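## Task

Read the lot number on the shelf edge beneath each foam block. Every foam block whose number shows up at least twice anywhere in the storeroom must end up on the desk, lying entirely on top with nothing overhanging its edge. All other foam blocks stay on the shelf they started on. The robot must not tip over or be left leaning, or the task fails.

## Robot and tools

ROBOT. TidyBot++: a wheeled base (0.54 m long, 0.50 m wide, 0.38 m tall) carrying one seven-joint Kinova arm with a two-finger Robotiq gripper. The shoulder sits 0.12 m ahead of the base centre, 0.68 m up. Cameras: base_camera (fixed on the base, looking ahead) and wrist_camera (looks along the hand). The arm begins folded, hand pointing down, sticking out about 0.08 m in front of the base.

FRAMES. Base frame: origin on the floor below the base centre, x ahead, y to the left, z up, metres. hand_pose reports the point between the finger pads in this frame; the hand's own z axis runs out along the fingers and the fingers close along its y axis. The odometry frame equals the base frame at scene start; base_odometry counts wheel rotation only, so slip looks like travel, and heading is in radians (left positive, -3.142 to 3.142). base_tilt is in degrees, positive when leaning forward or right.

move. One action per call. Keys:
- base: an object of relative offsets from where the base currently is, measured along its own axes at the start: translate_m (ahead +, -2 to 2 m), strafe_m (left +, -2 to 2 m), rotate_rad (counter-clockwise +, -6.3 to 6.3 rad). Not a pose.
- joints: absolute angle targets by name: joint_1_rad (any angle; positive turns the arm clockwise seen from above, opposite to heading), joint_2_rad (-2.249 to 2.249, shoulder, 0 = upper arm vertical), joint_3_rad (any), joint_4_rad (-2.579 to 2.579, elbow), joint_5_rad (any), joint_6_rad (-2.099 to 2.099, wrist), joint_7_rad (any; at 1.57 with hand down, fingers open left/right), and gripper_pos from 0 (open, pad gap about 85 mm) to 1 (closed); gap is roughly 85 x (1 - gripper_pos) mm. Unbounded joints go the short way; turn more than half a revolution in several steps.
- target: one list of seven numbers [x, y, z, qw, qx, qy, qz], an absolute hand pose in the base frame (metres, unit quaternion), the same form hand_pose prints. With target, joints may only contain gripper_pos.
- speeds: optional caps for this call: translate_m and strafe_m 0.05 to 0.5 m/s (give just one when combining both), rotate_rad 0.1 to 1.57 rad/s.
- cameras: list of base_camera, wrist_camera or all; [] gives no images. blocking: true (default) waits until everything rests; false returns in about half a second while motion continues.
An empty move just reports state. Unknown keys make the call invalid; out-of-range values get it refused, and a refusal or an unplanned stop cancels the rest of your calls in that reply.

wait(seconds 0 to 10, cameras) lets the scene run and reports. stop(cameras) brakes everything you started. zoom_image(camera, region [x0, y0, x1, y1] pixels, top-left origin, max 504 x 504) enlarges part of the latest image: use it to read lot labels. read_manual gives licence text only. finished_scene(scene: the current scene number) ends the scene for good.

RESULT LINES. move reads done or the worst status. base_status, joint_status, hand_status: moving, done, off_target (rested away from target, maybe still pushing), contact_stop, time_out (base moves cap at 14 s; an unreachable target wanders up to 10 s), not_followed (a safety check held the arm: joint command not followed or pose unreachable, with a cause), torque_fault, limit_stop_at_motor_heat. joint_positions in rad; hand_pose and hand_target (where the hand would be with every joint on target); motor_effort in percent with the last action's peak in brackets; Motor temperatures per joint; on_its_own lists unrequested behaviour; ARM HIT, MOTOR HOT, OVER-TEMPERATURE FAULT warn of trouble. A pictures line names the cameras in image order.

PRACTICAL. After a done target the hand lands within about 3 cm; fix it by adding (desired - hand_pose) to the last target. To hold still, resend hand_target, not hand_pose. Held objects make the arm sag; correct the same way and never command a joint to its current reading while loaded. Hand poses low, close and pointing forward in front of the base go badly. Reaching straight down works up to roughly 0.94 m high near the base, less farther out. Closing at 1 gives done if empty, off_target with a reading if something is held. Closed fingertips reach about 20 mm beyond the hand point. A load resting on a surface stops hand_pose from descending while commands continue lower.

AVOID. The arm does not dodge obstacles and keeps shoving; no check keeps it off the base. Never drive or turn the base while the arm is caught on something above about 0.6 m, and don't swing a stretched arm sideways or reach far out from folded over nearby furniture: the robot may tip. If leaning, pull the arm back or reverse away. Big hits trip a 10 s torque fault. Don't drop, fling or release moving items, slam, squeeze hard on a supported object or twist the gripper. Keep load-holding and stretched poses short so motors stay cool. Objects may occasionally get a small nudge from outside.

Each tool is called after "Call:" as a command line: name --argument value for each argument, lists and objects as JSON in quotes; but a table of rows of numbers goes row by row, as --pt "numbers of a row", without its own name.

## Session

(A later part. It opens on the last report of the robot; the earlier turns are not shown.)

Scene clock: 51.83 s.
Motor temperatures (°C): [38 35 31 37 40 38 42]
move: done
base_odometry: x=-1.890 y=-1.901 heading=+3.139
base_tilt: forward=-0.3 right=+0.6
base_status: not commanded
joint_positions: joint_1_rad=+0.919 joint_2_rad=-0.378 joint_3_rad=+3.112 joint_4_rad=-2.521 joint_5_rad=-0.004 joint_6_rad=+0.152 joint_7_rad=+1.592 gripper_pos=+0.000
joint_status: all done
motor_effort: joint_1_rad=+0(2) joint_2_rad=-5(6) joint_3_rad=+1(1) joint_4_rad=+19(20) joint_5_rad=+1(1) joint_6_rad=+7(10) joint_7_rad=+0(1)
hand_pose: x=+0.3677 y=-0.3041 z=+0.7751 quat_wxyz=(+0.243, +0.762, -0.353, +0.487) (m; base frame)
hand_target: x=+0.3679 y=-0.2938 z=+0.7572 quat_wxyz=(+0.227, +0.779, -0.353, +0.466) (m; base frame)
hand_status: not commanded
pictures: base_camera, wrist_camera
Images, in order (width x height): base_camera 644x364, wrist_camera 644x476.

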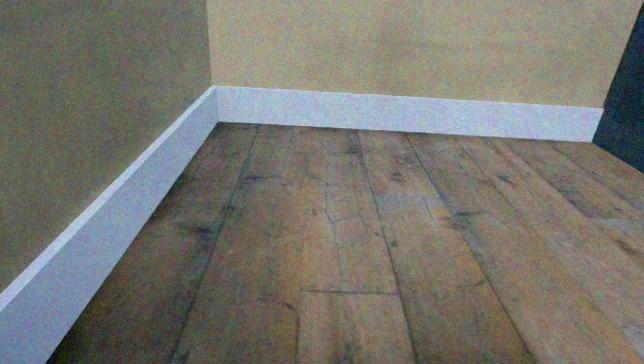

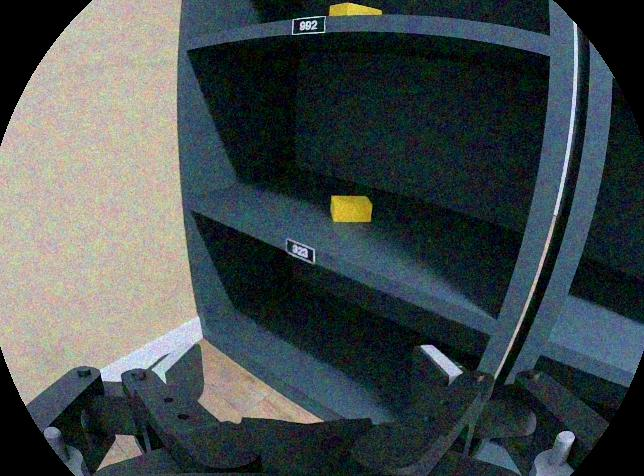

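Call:
zoom_image --camera "wrist_camera" --region '[270, 225, 330, 275]'

Call:
zoom_image --camera "wrist_camera" --region '[280, 5, 340, 45]'

Call:
move --joints '{"joint_1_rad":1.4,"joint_6_rad":0.3}' --base '{"translate_m":-1.0}'

Call:
move --joints '{"joint_6_rad":0.35}'

Scaled by 8.400.

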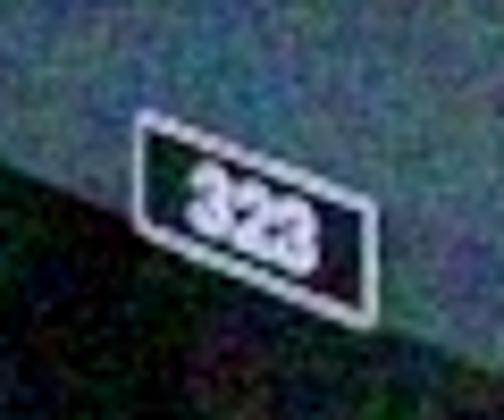

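Scaled by 8.400.

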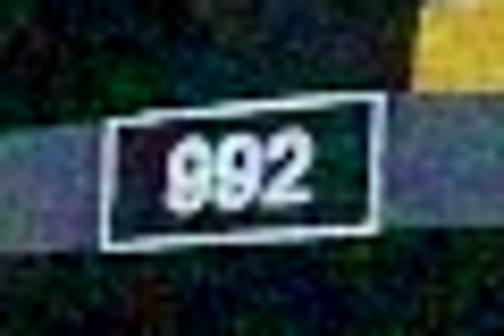

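Scene clock: 55.70 s.
Motor temperatures (°C): [38 35 31 37 40 38 42]
move: done
base_odometry: x=-0.890 y=-1.903 heading=+3.140
base_tilt: forward=-0.4 right=+0.6
base_status: done
joint_positions: joint_1_rad=+1.382 joint_2_rad=-0.378 joint_3_rad=+3.112 joint_4_rad=-2.521 joint_5_rad=-0.004 joint_6_rad=+0.244 joint_7_rad=+1.592 gripper_pos=+0.000
joint_status: all done
motor_effort: joint_1_rad=+0(1) joint_2_rad=-6(7) joint_3_rad=+1(2) joint_4_rad=+19(20) joint_5_rad=+1(1) joint_6_rad=+9(10) joint_7_rad=+0(1)
hand_pose: x=+0.2078 y=-0.3935 z=+0.8020 quat_wxyz=(+0.372, +0.640, -0.502, +0.447) (m; base frame)
hand_target: x=+0.2015 y=-0.3998 z=+0.8150 quat_wxyz=(+0.389, +0.624, -0.499, +0.459) (m; base frame)
hand_status: not commanded
pictures: base_camera, wrist_camera
Images, in order (width x height): base_camera 644x364, wrist_camera 644x476.

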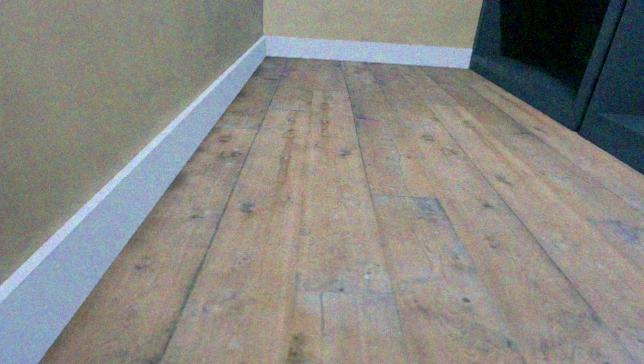

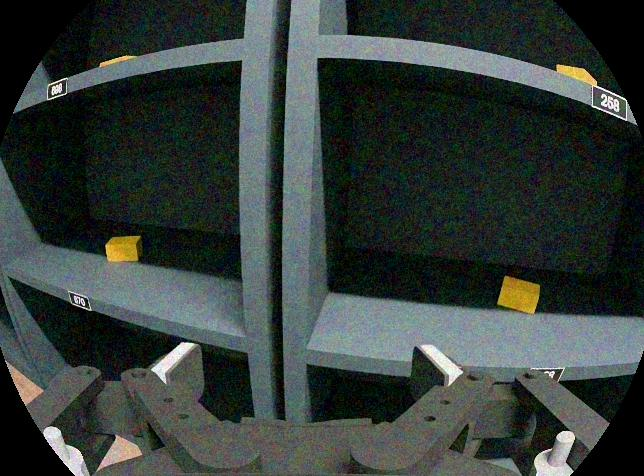

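Scene clock: 56.23 s.
Motor temperatures (°C): [38 35 31 37 40 38 42]
move: done
base_odometry: x=-0.890 y=-1.903 heading=+3.140
base_tilt: forward=-0.4 right=+0.6
base_status: not commanded
joint_positions: joint_1_rad=+1.382 joint_2_rad=-0.378 joint_3_rad=+3.112 joint_4_rad=-2.521 joint_5_rad=-0.004 joint_6_rad=+0.304 joint_7_rad=+1.592 gripper_pos=+0.000
joint_status: all done
motor_effort: joint_1_rad=-1(1) joint_2_rad=-5(6) joint_3_rad=+1(1) joint_4_rad=+20(21) joint_5_rad=+1(1) joint_6_rad=+8(10) joint_7_rad=+0(1)
hand_pose: x=+0.2091 y=-0.3988 z=+0.8196 quat_wxyz=(+0.387, +0.626, -0.491, +0.466) (m; base frame)
hand_target: x=+0.2023 y=-0.4036 z=+0.8300 quat_wxyz=(+0.401, +0.612, -0.489, +0.474) (m; base frame)
hand_status: not commanded
pictures: base_camera, wrist_camera
Images, in order (width x height): base_camera 644x364, wrist_camera 644x476.

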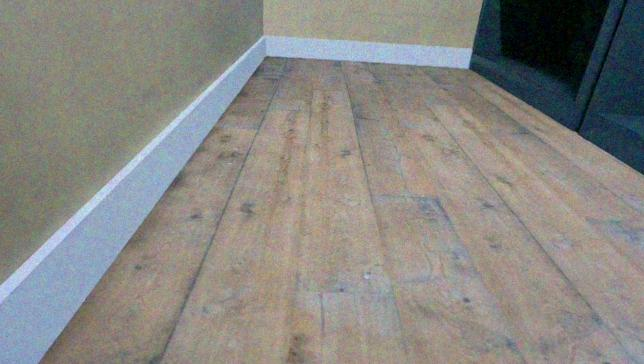

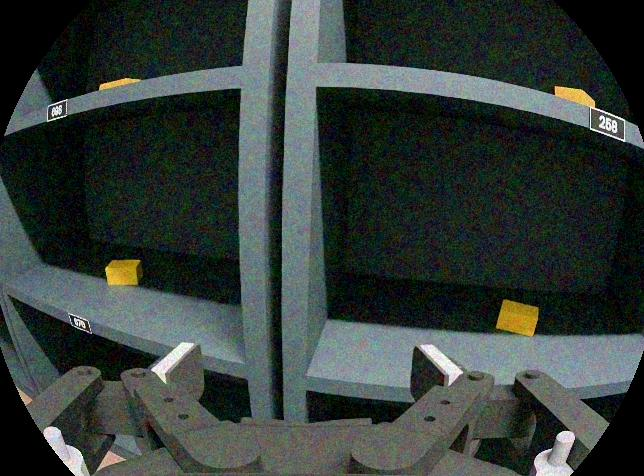

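Call:
move --base '{"translate_m":-2.0}' --cameras '[]'

Call:
move --base '{"translate_m":-0.1}' --cameras '[]'

Call:
move --base '{"strafe_m":-1.9}'

Call:
move --base '{"translate_m":2.0,"strafe_m":-0.2}' --joints '{"joint_1_rad":0}'

Call:
move --base '{"translate_m":0.5}'

Scene clock: 62.00 s.
Motor temperatures (°C): [38 35 31 37 40 38 42]
move: done
base_odometry: x=+1.110 y=-1.907 heading=+3.140
base_tilt: forward=-0.4 right=+0.6
base_status: done
joint_positions: joint_1_rad=+1.383 joint_2_rad=-0.378 joint_3_rad=+3.112 joint_4_rad=-2.521 joint_5_rad=-0.004 joint_6_rad=+0.304 joint_7_rad=+1.592 gripper_pos=+0.000
joint_status: not commanded
motor_effort: joint_1_rad=+0(1) joint_2_rad=-5(7) joint_3_rad=+1(2) joint_4_rad=+20(21) joint_5_rad=+1(1) joint_6_rad=+8(9) joint_7_rad=+0(1)
hand_pose: x=+0.2088 y=-0.3989 z=+0.8196 quat_wxyz=(+0.388, +0.626, -0.491, +0.466) (m; base frame)
hand_target: x=+0.2023 y=-0.4036 z=+0.8300 quat_wxyz=(+0.401, +0.612, -0.489, +0.474) (m; base frame)
hand_status: not commanded
pictures: none
No camera images: "cameras" was empty.

Scene clock: 63.27 s.
Motor temperatures (°C): [38 35 31 37 40 38 42]
move: done
base_odometry: x=+1.210 y=-1.907 heading=+3.140
base_tilt: forward=-0.4 right=+0.6
base_status: done
joint_positions: joint_1_rad=+1.384 joint_2_rad=-0.378 joint_3_rad=+3.112 joint_4_rad=-2.521 joint_5_rad=-0.004 joint_6_rad=+0.304 joint_7_rad=+1.592 gripper_pos=+0.000
joint_status: not commanded
motor_effort: joint_1_rad=+0(1) joint_2_rad=-6(6) joint_3_rad=+1(2) joint_4_rad=+20(20) joint_5_rad=+1(1) joint_6_rad=+9(9) joint_7_rad=+0(1)
hand_pose: x=+0.2083 y=-0.3990 z=+0.8196 quat_wxyz=(+0.388, +0.625, -0.492, +0.465) (m; base frame)
hand_target: x=+0.2023 y=-0.4036 z=+0.8300 quat_wxyz=(+0.401, +0.612, -0.489, +0.474) (m; base frame)
hand_status: not commanded
pictures: none
No camera images: "cameras" was empty.

Scene clock: 68.47 s.
Motor temperatures (°C): [38 35 31 37 40 38 42]
move: done
base_odometry: x=+1.213 y=-0.007 heading=+3.140
base_tilt: forward=-0.3 right=+0.6
base_status: done
joint_positions: joint_1_rad=+1.384 joint_2_rad=-0.378 joint_3_rad=+3.112 joint_4_rad=-2.521 joint_5_rad=-0.004 joint_6_rad=+0.304 joint_7_rad=+1.592 gripper_pos=+0.000
joint_status: not commanded
motor_effort: joint_1_rad=+0(1) joint_2_rad=-6(7) joint_3_rad=+1(1) joint_4_rad=+19(21) joint_5_rad=+1(1) joint_6_rad=+8(10) joint_7_rad=+0(1)
hand_pose: x=+0.2083 y=-0.3990 z=+0.8197 quat_wxyz=(+0.388, +0.625, -0.492, +0.465) (m; base frame)
hand_target: x=+0.2023 y=-0.4036 z=+0.8300 quat_wxyz=(+0.401, +0.612, -0.489, +0.474) (m; base frame)
hand_status: not commanded
pictures: base_camera, wrist_camera
Images, in order (width x height): base_camera 644x364, wrist_camera 644x476.

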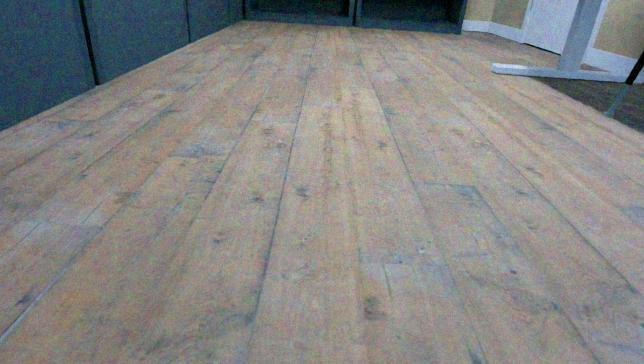

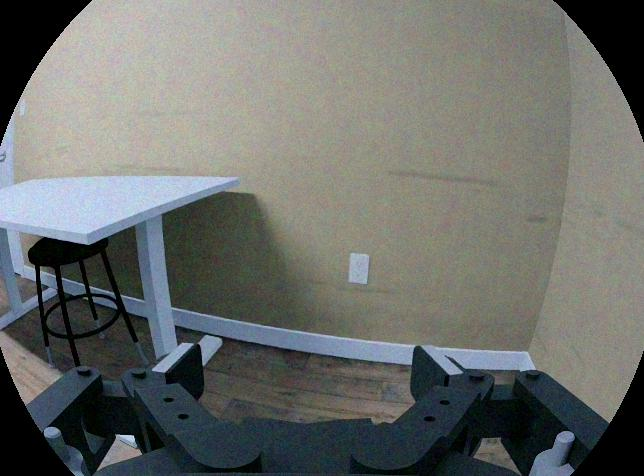

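Scene clock: 73.83 s.
Motor temperatures (°C): [38 35 31 37 40 38 42]
move: done
base_odometry: x=-0.787 y=+0.197 heading=+3.139
base_tilt: forward=-0.3 right=+0.6
base_status: done
joint_positions: joint_1_rad=+0.019 joint_2_rad=-0.377 joint_3_rad=+3.112 joint_4_rad=-2.521 joint_5_rad=-0.004 joint_6_rad=+0.304 joint_7_rad=+1.592 gripper_pos=+0.000
joint_status: all done
motor_effort: joint_1_rad=-1(2) joint_2_rad=-6(8) joint_3_rad=+1(1) joint_4_rad=+19(20) joint_5_rad=+1(1) joint_6_rad=+9(9) joint_7_rad=+0(1)
hand_pose: x=+0.5279 y=+0.0061 z=+0.8196 quat_wxyz=(+0.007, +0.796, +0.013, +0.606) (m; base frame)
hand_target: x=+0.5309 y=+0.0135 z=+0.8300 quat_wxyz=(+0.002, +0.783, +0.020, +0.621) (m; base frame)
hand_status: not commanded
pictures: base_camera, wrist_camera
Images, in order (width x height): base_camera 644x364, wrist_camera 644x476.

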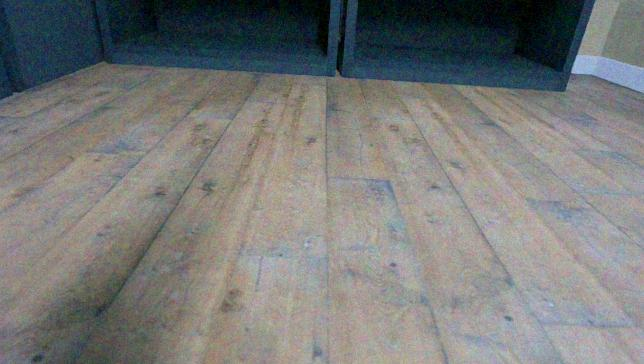

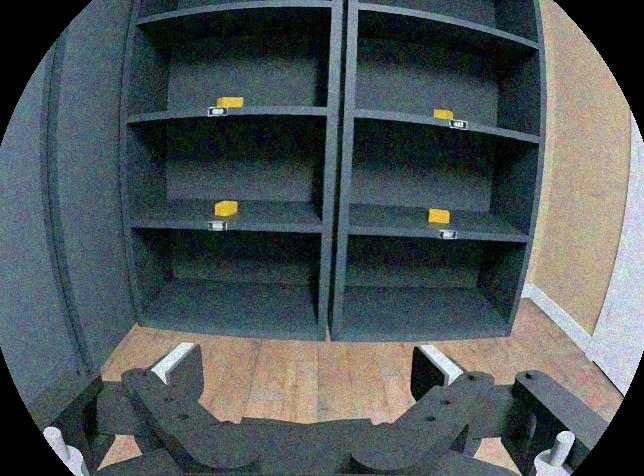

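Scene clock: 76.20 s.
Motor temperatures (°C): [38 35 31 37 40 38 42]
move: done
base_odometry: x=-1.287 y=+0.198 heading=+3.138
base_tilt: forward=-0.3 right=+0.6
base_status: done
joint_positions: joint_1_rad=+0.019 joint_2_rad=-0.374 joint_3_rad=+3.112 joint_4_rad=-2.521 joint_5_rad=-0.004 joint_6_rad=+0.304 joint_7_rad=+1.592 gripper_pos=+0.000
joint_status: not commanded
motor_effort: joint_1_rad=+0(1) joint_2_rad=-6(8) joint_3_rad=+1(1) joint_4_rad=+19(21) joint_5_rad=+1(1) joint_6_rad=+9(9) joint_7_rad=+0(1)
hand_pose: x=+0.5283 y=+0.0061 z=+0.8184 quat_wxyz=(+0.007, +0.796, +0.013, +0.605) (m; base frame)
hand_target: x=+0.5309 y=+0.0135 z=+0.8300 quat_wxyz=(+0.002, +0.783, +0.020, +0.621) (m; base frame)
hand_status: not commanded
pictures: base_camera, wrist_camera
Images, in order (width x height): base_camera 644x364, wrist_camera 644x476.

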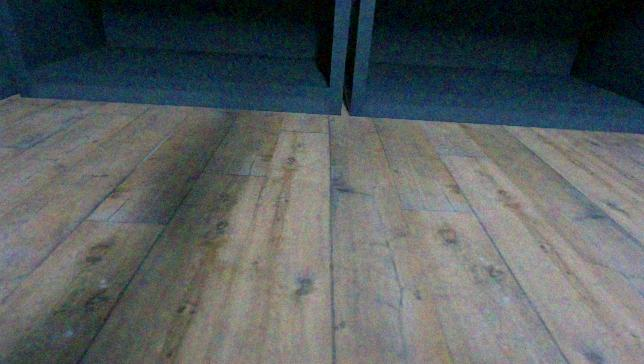

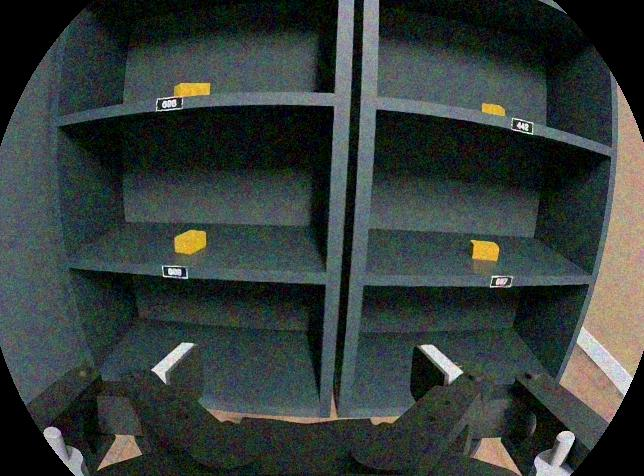

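Call:
zoom_image --camera "wrist_camera" --region '[145, 85, 205, 120]'

Call:
zoom_image --camera "wrist_camera" --region '[145, 255, 205, 290]'

Call:
zoom_image --camera "wrist_camera" --region '[495, 105, 555, 140]'

Call:
zoom_image --camera "wrist_camera" --region '[470, 265, 530, 300]'

Scaled by 8.400.

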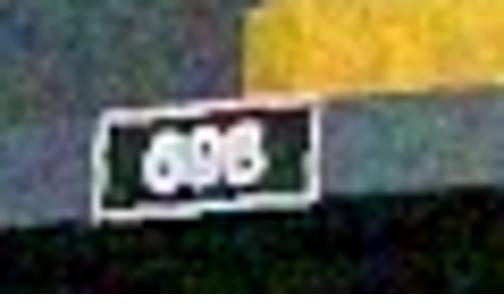

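Scaled by 8.400.

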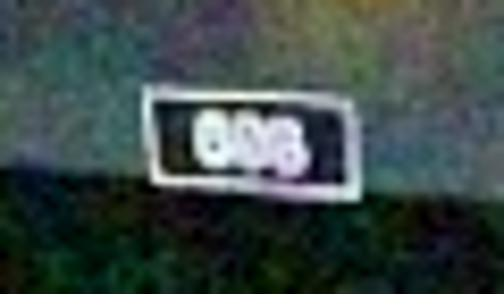

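Scaled by 8.400.

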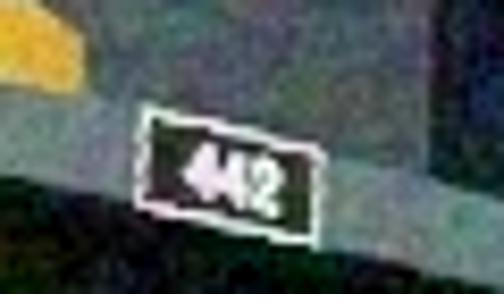

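Scaled by 8.400.

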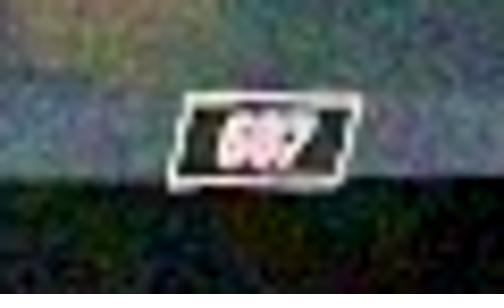

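Call:
move --base '{"translate_m":0.35,"strafe_m":0.1}'

Call:
zoom_image --camera "wrist_camera" --region '[100, 60, 300, 340]'

Call:
zoom_image --camera "wrist_camera" --region '[420, 60, 620, 340]'

Scene clock: 78.73 s.
Motor temperatures (°C): [38 35 31 37 40 38 42]
move: done
base_odometry: x=-1.638 y=+0.099 heading=+3.138
base_tilt: forward=-0.3 right=+0.6
base_status: done
joint_positions: joint_1_rad=+0.018 joint_2_rad=-0.373 joint_3_rad=+3.112 joint_4_rad=-2.521 joint_5_rad=-0.004 joint_6_rad=+0.304 joint_7_rad=+1.592 gripper_pos=+0.000
joint_status: not commanded
motor_effort: joint_1_rad=+0(1) joint_2_rad=-6(9) joint_3_rad=+1(1) joint_4_rad=+20(21) joint_5_rad=+1(1) joint_6_rad=+8(9) joint_7_rad=-1(1)
hand_pose: x=+0.5285 y=+0.0062 z=+0.8178 quat_wxyz=(+0.007, +0.797, +0.013, +0.604) (m; base frame)
hand_target: x=+0.5309 y=+0.0135 z=+0.8300 quat_wxyz=(+0.002, +0.783, +0.020, +0.621) (m; base frame)
hand_status: not commanded
pictures: base_camera, wrist_camera
Images, in order (width x height): base_camera 644x364, wrist_camera 644x476.

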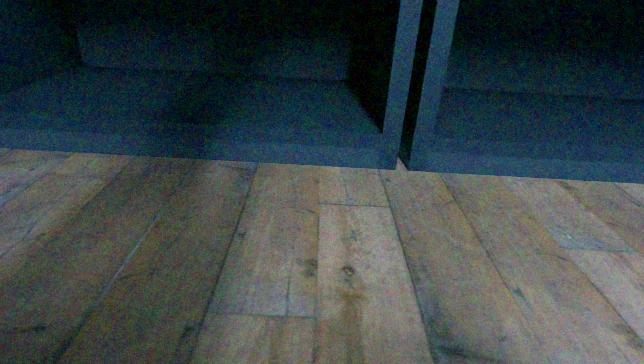

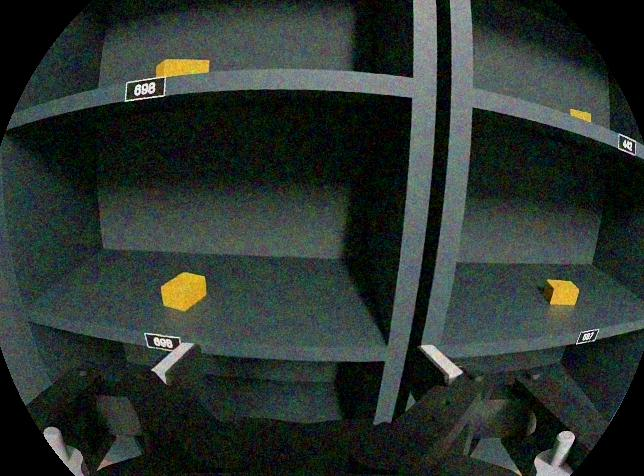

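Scaled by 1.800.

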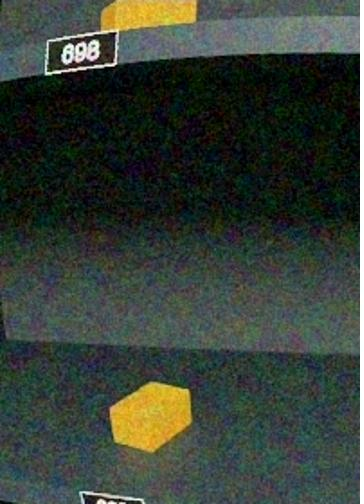

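Scaled by 1.800.

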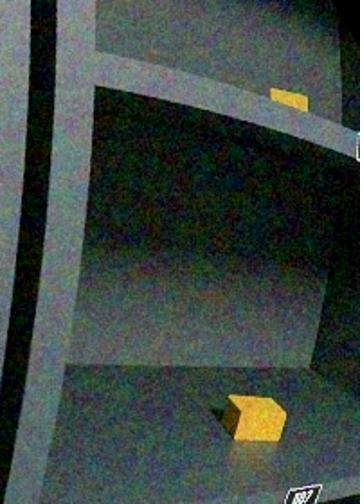

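Call:
zoom_image --camera "wrist_camera" --region '[120, 70, 170, 110]'

Call:
zoom_image --camera "wrist_camera" --region '[140, 325, 190, 360]'

Call:
zoom_image --camera "wrist_camera" --region '[565, 320, 615, 360]'

Scaled by 10.080.

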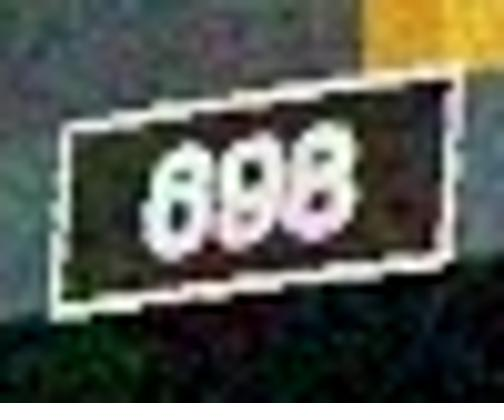

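Scaled by 10.080.

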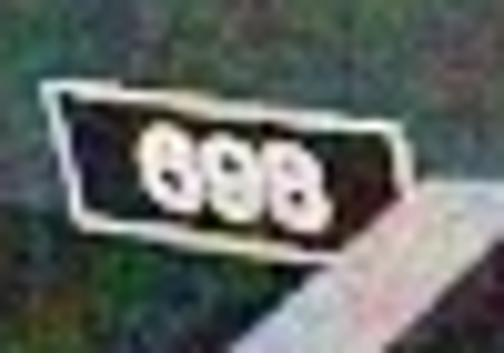

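Scaled by 10.080.

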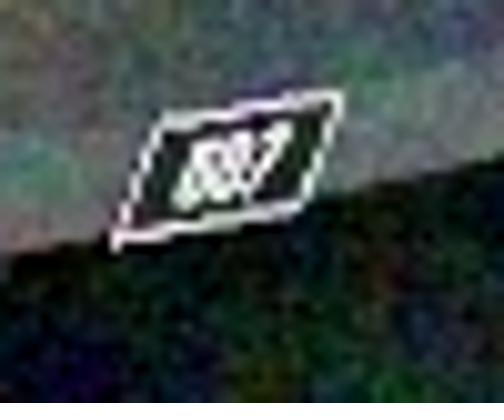

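Call:
move --base '{"strafe_m":0.25}' --joints '{"joint_6_rad":0.1}'

Call:
zoom_image --camera "wrist_camera" --region '[200, 40, 440, 300]'

Scene clock: 81.90 s.
Motor temperatures (°C): [38 35 31 37 40 38 42]
move: done
base_odometry: x=-1.639 y=-0.151 heading=+3.137
base_tilt: forward=-0.4 right=+0.6
base_status: done
joint_positions: joint_1_rad=+0.017 joint_2_rad=-0.373 joint_3_rad=+3.112 joint_4_rad=-2.523 joint_5_rad=-0.004 joint_6_rad=+0.110 joint_7_rad=+1.592 gripper_pos=+0.000
joint_status: all done
motor_effort: joint_1_rad=+0(1) joint_2_rad=-4(7) joint_3_rad=+1(2) joint_4_rad=+19(21) joint_5_rad=+1(1) joint_6_rad=+8(10) joint_7_rad=+0(0)
hand_pose: x=+0.5062 y=+0.0063 z=+0.7607 quat_wxyz=(+0.006, +0.852, +0.014, +0.523) (m; base frame)
hand_target: x=+0.5039 y=+0.0124 z=+0.7572 quat_wxyz=(+0.002, +0.855, +0.021, +0.519) (m; base frame)
hand_status: not commanded
pictures: base_camera, wrist_camera
Images, in order (width x height): base_camera 644x364, wrist_camera 644x476.

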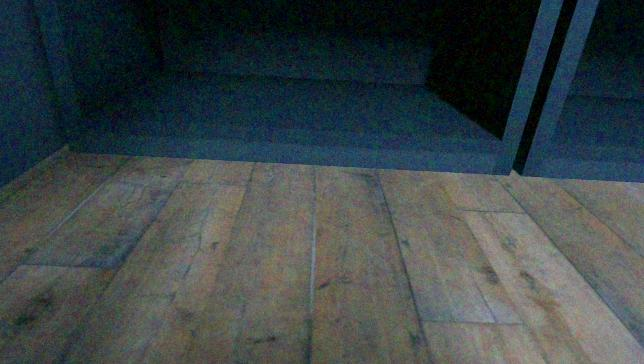

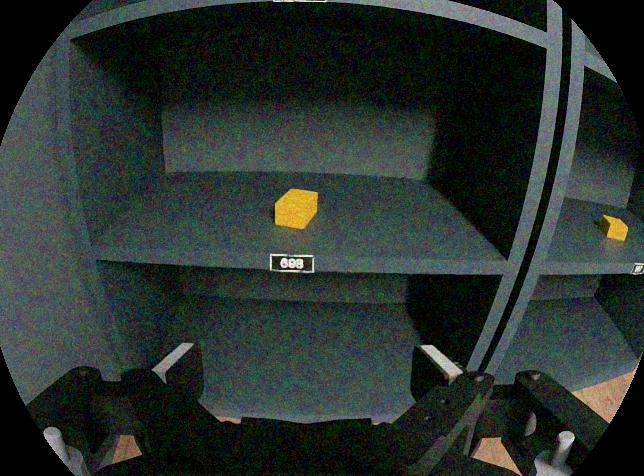

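Scaled by 1.938.

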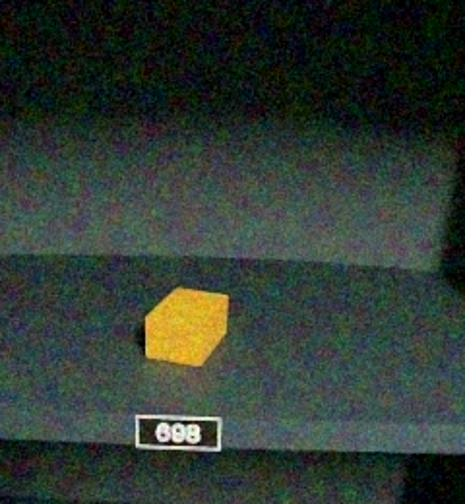

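Call:
move --base '{"translate_m":0.33}' --cameras '[]'

Call:
move --target '[0.66, 0.092, 0.70, 0.055, 0.898, -0.119, 0.419]'

Scene clock: 84.87 s.
Motor temperatures (°C): [38 35 30 37 40 38 42]
move: done
base_odometry: x=-1.969 y=-0.150 heading=+3.138
base_tilt: forward=-0.3 right=+0.6
base_status: done
joint_positions: joint_1_rad=+0.017 joint_2_rad=-0.373 joint_3_rad=+3.112 joint_4_rad=-2.523 joint_5_rad=-0.004 joint_6_rad=+0.110 joint_7_rad=+1.592 gripper_pos=+0.000
joint_status: not commanded
motor_effort: joint_1_rad=+0(1) joint_2_rad=-5(8) joint_3_rad=+1(1) joint_4_rad=+20(21) joint_5_rad=+1(1) joint_6_rad=+8(9) joint_7_rad=+0(1)
hand_pose: x=+0.5062 y=+0.0063 z=+0.7607 quat_wxyz=(+0.006, +0.852, +0.014, +0.523) (m; base frame)
hand_target: x=+0.5039 y=+0.0124 z=+0.7572 quat_wxyz=(+0.002, +0.855, +0.021, +0.519) (m; base frame)
hand_status: not commanded
pictures: none
No camera images: "cameras" was empty.

Scene clock: 87.83 s.
Motor temperatures (°C): [38 35 30 37 40 38 42]
move: done
base_odometry: x=-1.969 y=-0.150 heading=+3.138
base_tilt: forward=-0.3 right=+0.6
base_status: not commanded
joint_positions: joint_1_rad=+1.757 joint_2_rad=-0.559 joint_3_rad=+1.432 joint_4_rad=-1.984 joint_5_rad=-0.676 joint_6_rad=-0.235 joint_7_rad=+1.661 gripper_pos=+0.000
joint_status: not commanded
motor_effort: joint_1_rad=+0(1) joint_2_rad=+17(18) joint_3_rad=+10(11) joint_4_rad=+17(21) joint_5_rad=+1(1) joint_6_rad=+7(9) joint_7_rad=+0(1)
hand_pose: x=+0.6603 y=+0.0779 z=+0.7143 quat_wxyz=(+0.066, +0.889, -0.119, +0.437) (m; base frame)
hand_target: x=+0.6600 y=+0.0920 z=+0.7000 quat_wxyz=(+0.055, +0.898, -0.119, +0.419) (m; base frame)
hand_status: done (0.020 m and 2.7 deg from the pose sent, 0.186 m and 20.9 deg at the start)
pictures: base_camera, wrist_camera
Images, in order (width x height): base_camera 644x364, wrist_camera 644x476.

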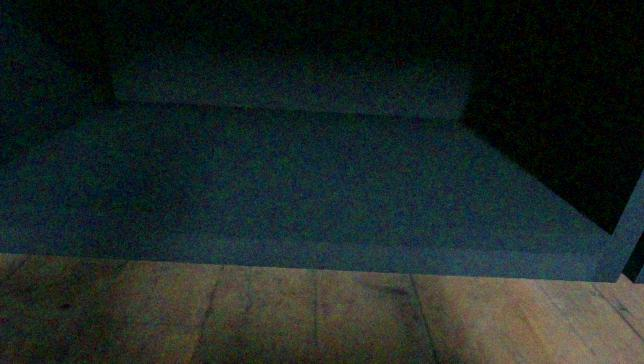

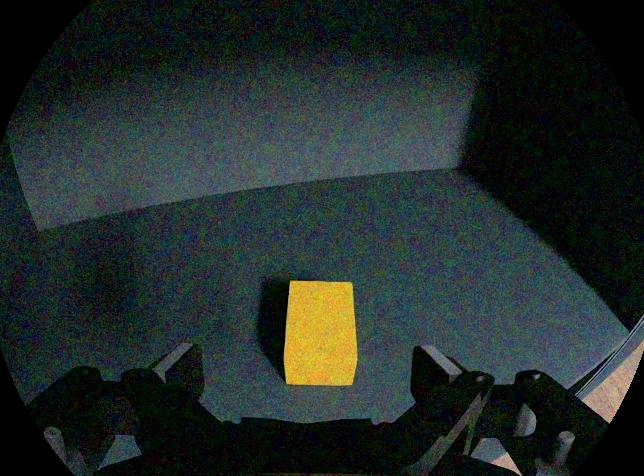

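Call:
move --target '[0.765, 0.053, 0.595, 0.055, 0.898, -0.119, 0.419]'

Scene clock: 90.37 s.
Motor temperatures (°C): [38 35 30 37 40 38 42]
move: done
base_odometry: x=-1.969 y=-0.150 heading=+3.138
base_tilt: forward=-0.3 right=+0.6
base_status: not commanded
joint_positions: joint_1_rad=+2.455 joint_2_rad=-0.633 joint_3_rad=+0.696 joint_4_rad=-1.870 joint_5_rad=-0.173 joint_6_rad=-0.002 joint_7_rad=+1.184 gripper_pos=+0.000
joint_status: not commanded
motor_effort: joint_1_rad=+0(1) joint_2_rad=+31(31) joint_3_rad=+8(10) joint_4_rad=+14(16) joint_5_rad=+1(1) joint_6_rad=+6(7) joint_7_rad=+0(1)
hand_pose: x=+0.7474 y=+0.0474 z=+0.5956 quat_wxyz=(+0.054, +0.904, -0.141, +0.401) (m; base frame)
hand_target: x=+0.7650 y=+0.0530 z=+0.5950 quat_wxyz=(+0.055, +0.898, -0.119, +0.419) (m; base frame)
hand_status: done (0.018 m and 3.3 deg from the pose sent, 0.161 m and 2.7 deg at the start)
pictures: base_camera, wrist_camera
Images, in order (width x height): base_camera 644x364, wrist_camera 644x476.

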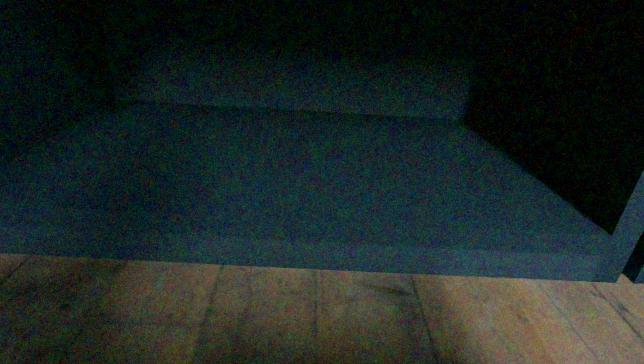

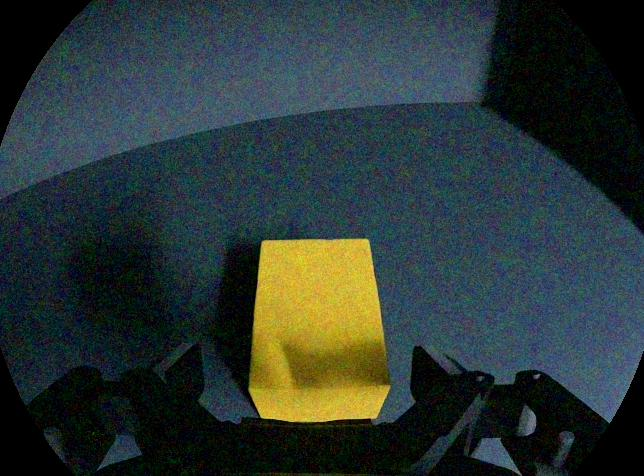

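Call:
move --target '[0.785, 0.048, 0.574, 0.055, 0.898, -0.119, 0.419]' --cameras '[]'

Call:
move --joints '{"gripper_pos":0.6}'

Scene clock: 91.47 s.
Motor temperatures (°C): [38 35 30 37 40 38 42]
move: done
base_odometry: x=-1.969 y=-0.150 heading=+3.138
base_tilt: forward=-0.3 right=+0.6
base_status: not commanded
joint_positions: joint_1_rad=+2.519 joint_2_rad=-0.700 joint_3_rad=+0.650 joint_4_rad=-1.820 joint_5_rad=-0.088 joint_6_rad=+0.028 joint_7_rad=+1.094 gripper_pos=+0.000
joint_status: not commanded
motor_effort: joint_1_rad=+0(2) joint_2_rad=+33(34) joint_3_rad=+8(9) joint_4_rad=+14(15) joint_5_rad=+1(1) joint_6_rad=+6(7) joint_7_rad=+0(1)
hand_pose: x=+0.7705 y=+0.0406 z=+0.5755 quat_wxyz=(+0.058, +0.902, -0.141, +0.404) (m; base frame)
hand_target: x=+0.7850 y=+0.0480 z=+0.5740 quat_wxyz=(+0.055, +0.898, -0.119, +0.419) (m; base frame)
hand_status: done (0.016 m and 3.1 deg from the pose sent, 0.043 m and 3.3 deg at the start)
pictures: none
No camera images: "cameras" was empty.

Scene clock: 92.33 s.
Motor temperatures (°C): [38 35 30 37 40 38 42]
move: off_target
base_odometry: x=-1.969 y=-0.150 heading=+3.138
base_tilt: forward=-0.3 right=+0.6
base_status: not commanded
joint_positions: joint_1_rad=+2.519 joint_2_rad=-0.700 joint_3_rad=+0.650 joint_4_rad=-1.819 joint_5_rad=-0.088 joint_6_rad=+0.031 joint_7_rad=+1.093 gripper_pos=+0.405
joint_status: gripper_pos off_target (ended at +0.405, target +0.600)
motor_effort: joint_1_rad=-1(1) joint_2_rad=+31(34) joint_3_rad=+7(8) joint_4_rad=+14(15) joint_5_rad=+1(1) joint_6_rad=+6(7) joint_7_rad=+0(0)
hand_pose: x=+0.7718 y=+0.0413 z=+0.5765 quat_wxyz=(+0.057, +0.901, -0.140, +0.406) (m; base frame)
hand_target: x=+0.7850 y=+0.0480 z=+0.5740 quat_wxyz=(+0.055, +0.898, -0.119, +0.419) (m; base frame)
hand_status: not commanded
pictures: base_camera, wrist_camera
Images, in order (width x height): base_camera 644x364, wrist_camera 644x476.

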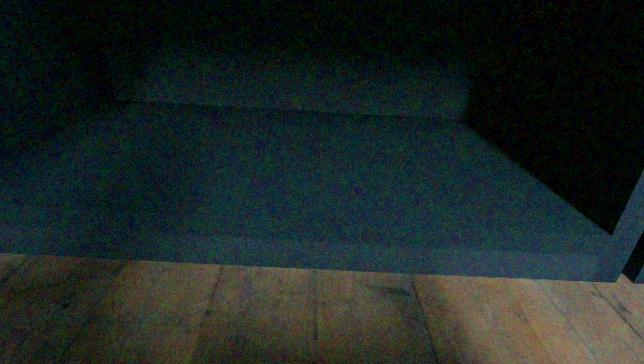

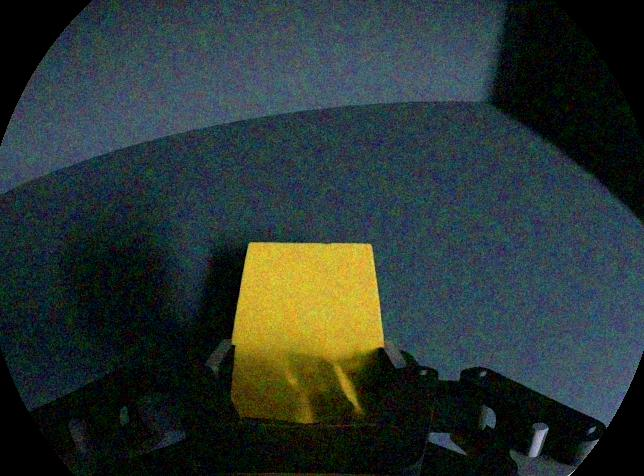

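Call:
move --joints '{"gripper_pos":0.75}' --cameras '[]'

Call:
move --target '[0.77, 0.05, 0.67, 0.055, 0.898, -0.119, 0.419]'

Call:
move --base '{"translate_m":-0.6}'

Scene clock: 93.07 s.
Motor temperatures (°C): [38 35 30 37 40 38 42]
move: off_target
base_odometry: x=-1.969 y=-0.150 heading=+3.138
base_tilt: forward=-0.3 right=+0.6
base_status: not commanded
joint_positions: joint_1_rad=+2.519 joint_2_rad=-0.700 joint_3_rad=+0.650 joint_4_rad=-1.819 joint_5_rad=-0.088 joint_6_rad=+0.031 joint_7_rad=+1.093 gripper_pos=+0.405
joint_status: gripper_pos off_target (ended at +0.405, target +0.750)
motor_effort: joint_1_rad=-1(1) joint_2_rad=+31(31) joint_3_rad=+7(7) joint_4_rad=+14(14) joint_5_rad=+0(1) joint_6_rad=+6(6) joint_7_rad=+0(1)
hand_pose: x=+0.7718 y=+0.0413 z=+0.5765 quat_wxyz=(+0.057, +0.901, -0.140, +0.406) (m; base frame)
hand_target: x=+0.7850 y=+0.0480 z=+0.5740 quat_wxyz=(+0.055, +0.898, -0.119, +0.419) (m; base frame)
hand_status: not commanded
pictures: none
No camera images: "cameras" was empty.

Scene clock: 95.80 s.
Motor temperatures (°C): [38 35 30 37 40 38 42]
move: done
base_odometry: x=-1.969 y=-0.150 heading=+3.138
base_tilt: forward=-0.3 right=+0.6
base_status: not commanded
joint_positions: joint_1_rad=+2.143 joint_2_rad=-1.013 joint_3_rad=+1.613 joint_4_rad=-1.757 joint_5_rad=-1.482 joint_6_rad=-0.731 joint_7_rad=+2.214 gripper_pos=+0.405
joint_status: not commanded
motor_effort: joint_1_rad=+0(2) joint_2_rad=+29(33) joint_3_rad=+18(18) joint_4_rad=+11(14) joint_5_rad=-2(2) joint_6_rad=+6(7) joint_7_rad=+0(1)
hand_pose: x=+0.7601 y=+0.0162 z=+0.6743 quat_wxyz=(+0.077, +0.894, -0.150, +0.416) (m; base frame)
hand_target: x=+0.7700 y=+0.0500 z=+0.6700 quat_wxyz=(+0.055, +0.898, -0.119, +0.419) (m; base frame)
hand_status: done (0.035 m and 4.4 deg from the pose sent, 0.094 m and 2.9 deg at the start)
pictures: base_camera, wrist_camera
Images, in order (width x height): base_camera 644x364, wrist_camera 644x476.

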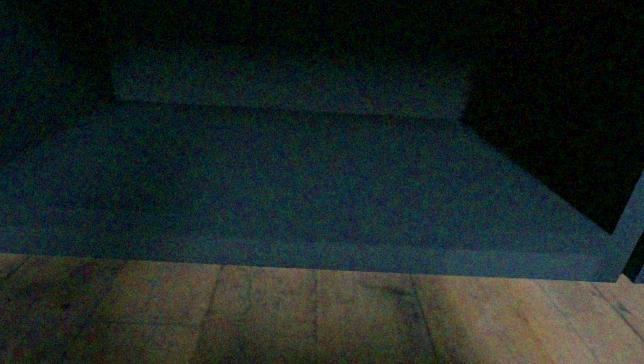

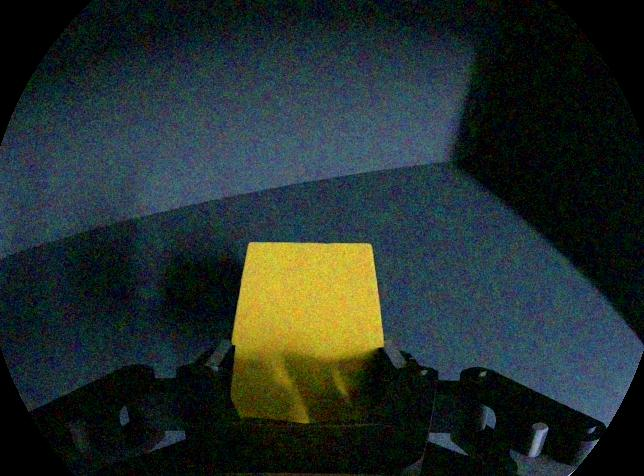

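Scene clock: 98.53 s.
Motor temperatures (°C): [38 35 30 37 40 38 42]
move: done
base_odometry: x=-1.369 y=-0.152 heading=+3.138
base_tilt: forward=-0.3 right=+0.6
base_status: done
joint_positions: joint_1_rad=+2.135 joint_2_rad=-1.020 joint_3_rad=+1.616 joint_4_rad=-1.750 joint_5_rad=-1.488 joint_6_rad=-0.736 joint_7_rad=+2.216 gripper_pos=+0.405
joint_status: not commanded
motor_effort: joint_1_rad=+0(3) joint_2_rad=+29(30) joint_3_rad=+18(19) joint_4_rad=+11(13) joint_5_rad=-2(3) joint_6_rad=+6(7) joint_7_rad=+0(1)
hand_pose: x=+0.7627 y=+0.0238 z=+0.6752 quat_wxyz=(+0.075, +0.894, -0.143, +0.418) (m; base frame)
hand_target: x=+0.7700 y=+0.0500 z=+0.6700 quat_wxyz=(+0.055, +0.898, -0.119, +0.419) (m; base frame)
hand_status: not commanded
pictures: base_camera, wrist_camera
Images, in order (width x height): base_camera 644x364, wrist_camera 644x476.

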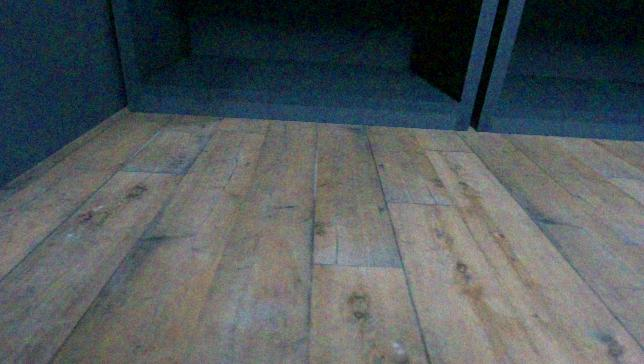

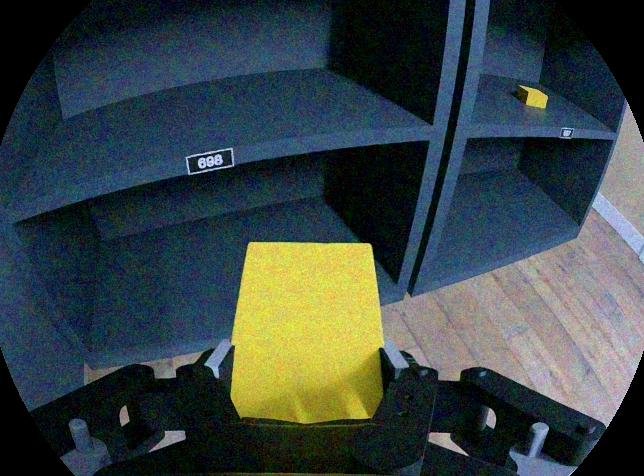

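Call:
move --target '[0.6, 0.03, 0.9, 0.0, 0.906, 0.0, 0.423]' --base '{"rotate_rad":-1.567}' --cameras '[]'

Call:
move --base '{"strafe_m":-1.0}'

Scene clock: 102.57 s.
Motor temperatures (°C): [38 35 30 37 40 38 42]
move: done
base_odometry: x=-1.369 y=-0.152 heading=+1.572
base_tilt: forward=-0.3 right=+0.6
base_status: done
joint_positions: joint_1_rad=+0.013 joint_2_rad=-0.184 joint_3_rad=+3.038 joint_4_rad=-1.742 joint_5_rad=+0.023 joint_6_rad=-0.738 joint_7_rad=+1.473 gripper_pos=+0.405
joint_status: not commanded
motor_effort: joint_1_rad=+0(5) joint_2_rad=-14(32) joint_3_rad=+1(20) joint_4_rad=+21(22) joint_5_rad=+1(2) joint_6_rad=+7(8) joint_7_rad=+0(1)
hand_pose: x=+0.5864 y=+0.0421 z=+0.8925 quat_wxyz=(-0.019, +0.912, +0.004, +0.410) (m; base frame)
hand_target: x=+0.6000 y=+0.0300 z=+0.9000 quat_wxyz=(+0.000, +0.906, +0.000, +0.423) (m; base frame)
hand_status: done (0.020 m and 2.8 deg from the pose sent, 0.278 m and 18.6 deg at the start)
pictures: none
No camera images: "cameras" was empty.

Scene clock: 105.97 s.
Motor temperatures (°C): [38 35 30 37 40 38 42]
move: done
base_odometry: x=-0.369 y=-0.150 heading=+1.571
base_tilt: forward=-0.3 right=+0.6
base_status: done
joint_positions: joint_1_rad=+0.008 joint_2_rad=-0.184 joint_3_rad=+3.046 joint_4_rad=-1.742 joint_5_rad=+0.029 joint_6_rad=-0.738 joint_7_rad=+1.472 gripper_pos=+0.405
joint_status: not commanded
motor_effort: joint_1_rad=+0(2) joint_2_rad=-14(15) joint_3_rad=+1(3) joint_4_rad=+22(22) joint_5_rad=+1(2) joint_6_rad=+6(8) joint_7_rad=+0(1)
hand_pose: x=+0.5868 y=+0.0397 z=+0.8929 quat_wxyz=(-0.017, +0.912, +0.003, +0.410) (m; base frame)
hand_target: x=+0.6000 y=+0.0300 z=+0.9000 quat_wxyz=(+0.000, +0.906, +0.000, +0.423) (m; base frame)
hand_status: not commanded
pictures: base_camera, wrist_camera
Images, in order (width x height): base_camera 644x364, wrist_camera 644x476.

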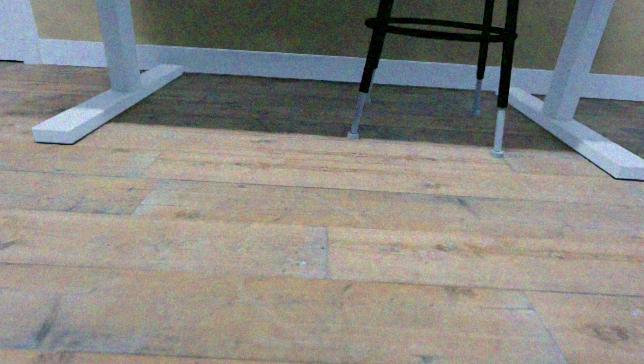

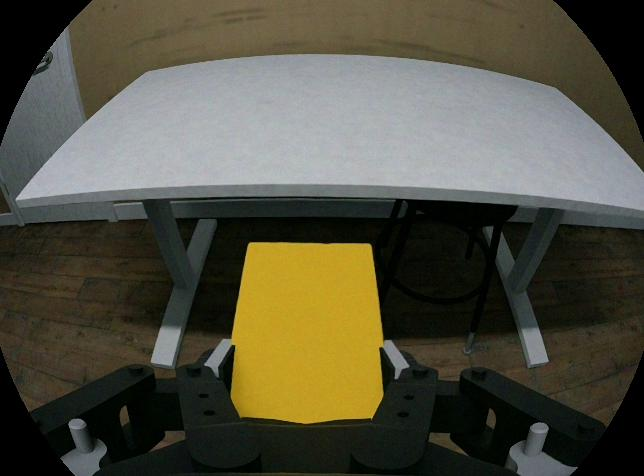

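Call:
move --base '{"translate_m":0.42}' --cameras '[]'

Call:
move --target '[0.76, 0.02, 0.82, 0.0, 0.906, 0.0, 0.423]'

Scene clock: 108.50 s.
Motor temperatures (°C): [38 35 30 37 40 38 42]
move: done
base_odometry: x=-0.369 y=+0.270 heading=+1.570
base_tilt: forward=-0.3 right=+0.6
base_status: done
joint_positions: joint_1_rad=+0.008 joint_2_rad=-0.172 joint_3_rad=+3.046 joint_4_rad=-1.739 joint_5_rad=+0.029 joint_6_rad=-0.738 joint_7_rad=+1.471 gripper_pos=+0.405
joint_status: not commanded
motor_effort: joint_1_rad=+0(1) joint_2_rad=-15(17) joint_3_rad=+0(1) joint_4_rad=+21(22) joint_5_rad=+1(1) joint_6_rad=+7(8) joint_7_rad=+0(1)
hand_pose: x=+0.5900 y=+0.0397 z=+0.8886 quat_wxyz=(-0.017, +0.914, +0.003, +0.406) (m; base frame)
hand_target: x=+0.6000 y=+0.0300 z=+0.9000 quat_wxyz=(+0.000, +0.906, +0.000, +0.423) (m; base frame)
hand_status: not commanded
pictures: none
No camera images: "cameras" was empty.

Scene clock: 110.13 s.
Motor temperatures (°C): [38 35 30 37 40 38 42]
move: done
base_odometry: x=-0.369 y=+0.270 heading=+1.570
base_tilt: forward=-0.3 right=+0.6
base_status: not commanded
joint_positions: joint_1_rad=-0.061 joint_2_rad=+0.217 joint_3_rad=+3.170 joint_4_rad=-1.586 joint_5_rad=+0.029 joint_6_rad=-0.527 joint_7_rad=+1.471 gripper_pos=+0.405
joint_status: not commanded
motor_effort: joint_1_rad=+0(1) joint_2_rad=-28(30) joint_3_rad=+0(1) joint_4_rad=+20(22) joint_5_rad=+1(1) joint_6_rad=+6(8) joint_7_rad=+0(1)
hand_pose: x=+0.7414 y=+0.0185 z=+0.8062 quat_wxyz=(-0.012, +0.918, -0.020, +0.395) (m; base frame)
hand_target: x=+0.7600 y=+0.0200 z=+0.8200 quat_wxyz=(+0.000, +0.906, +0.000, +0.423) (m; base frame)
hand_status: done (0.023 m and 4.4 deg from the pose sent, 0.184 m and 2.9 deg at the start)
pictures: base_camera, wrist_camera
Images, in order (width x height): base_camera 644x364, wrist_camera 644x476.

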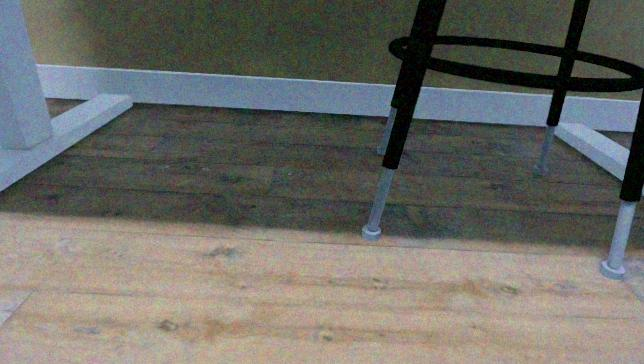

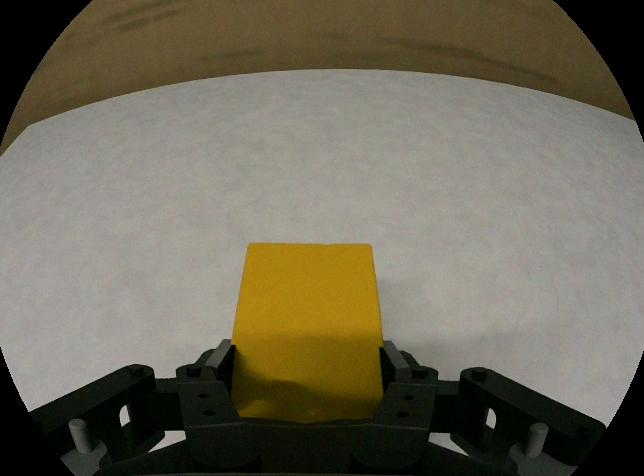

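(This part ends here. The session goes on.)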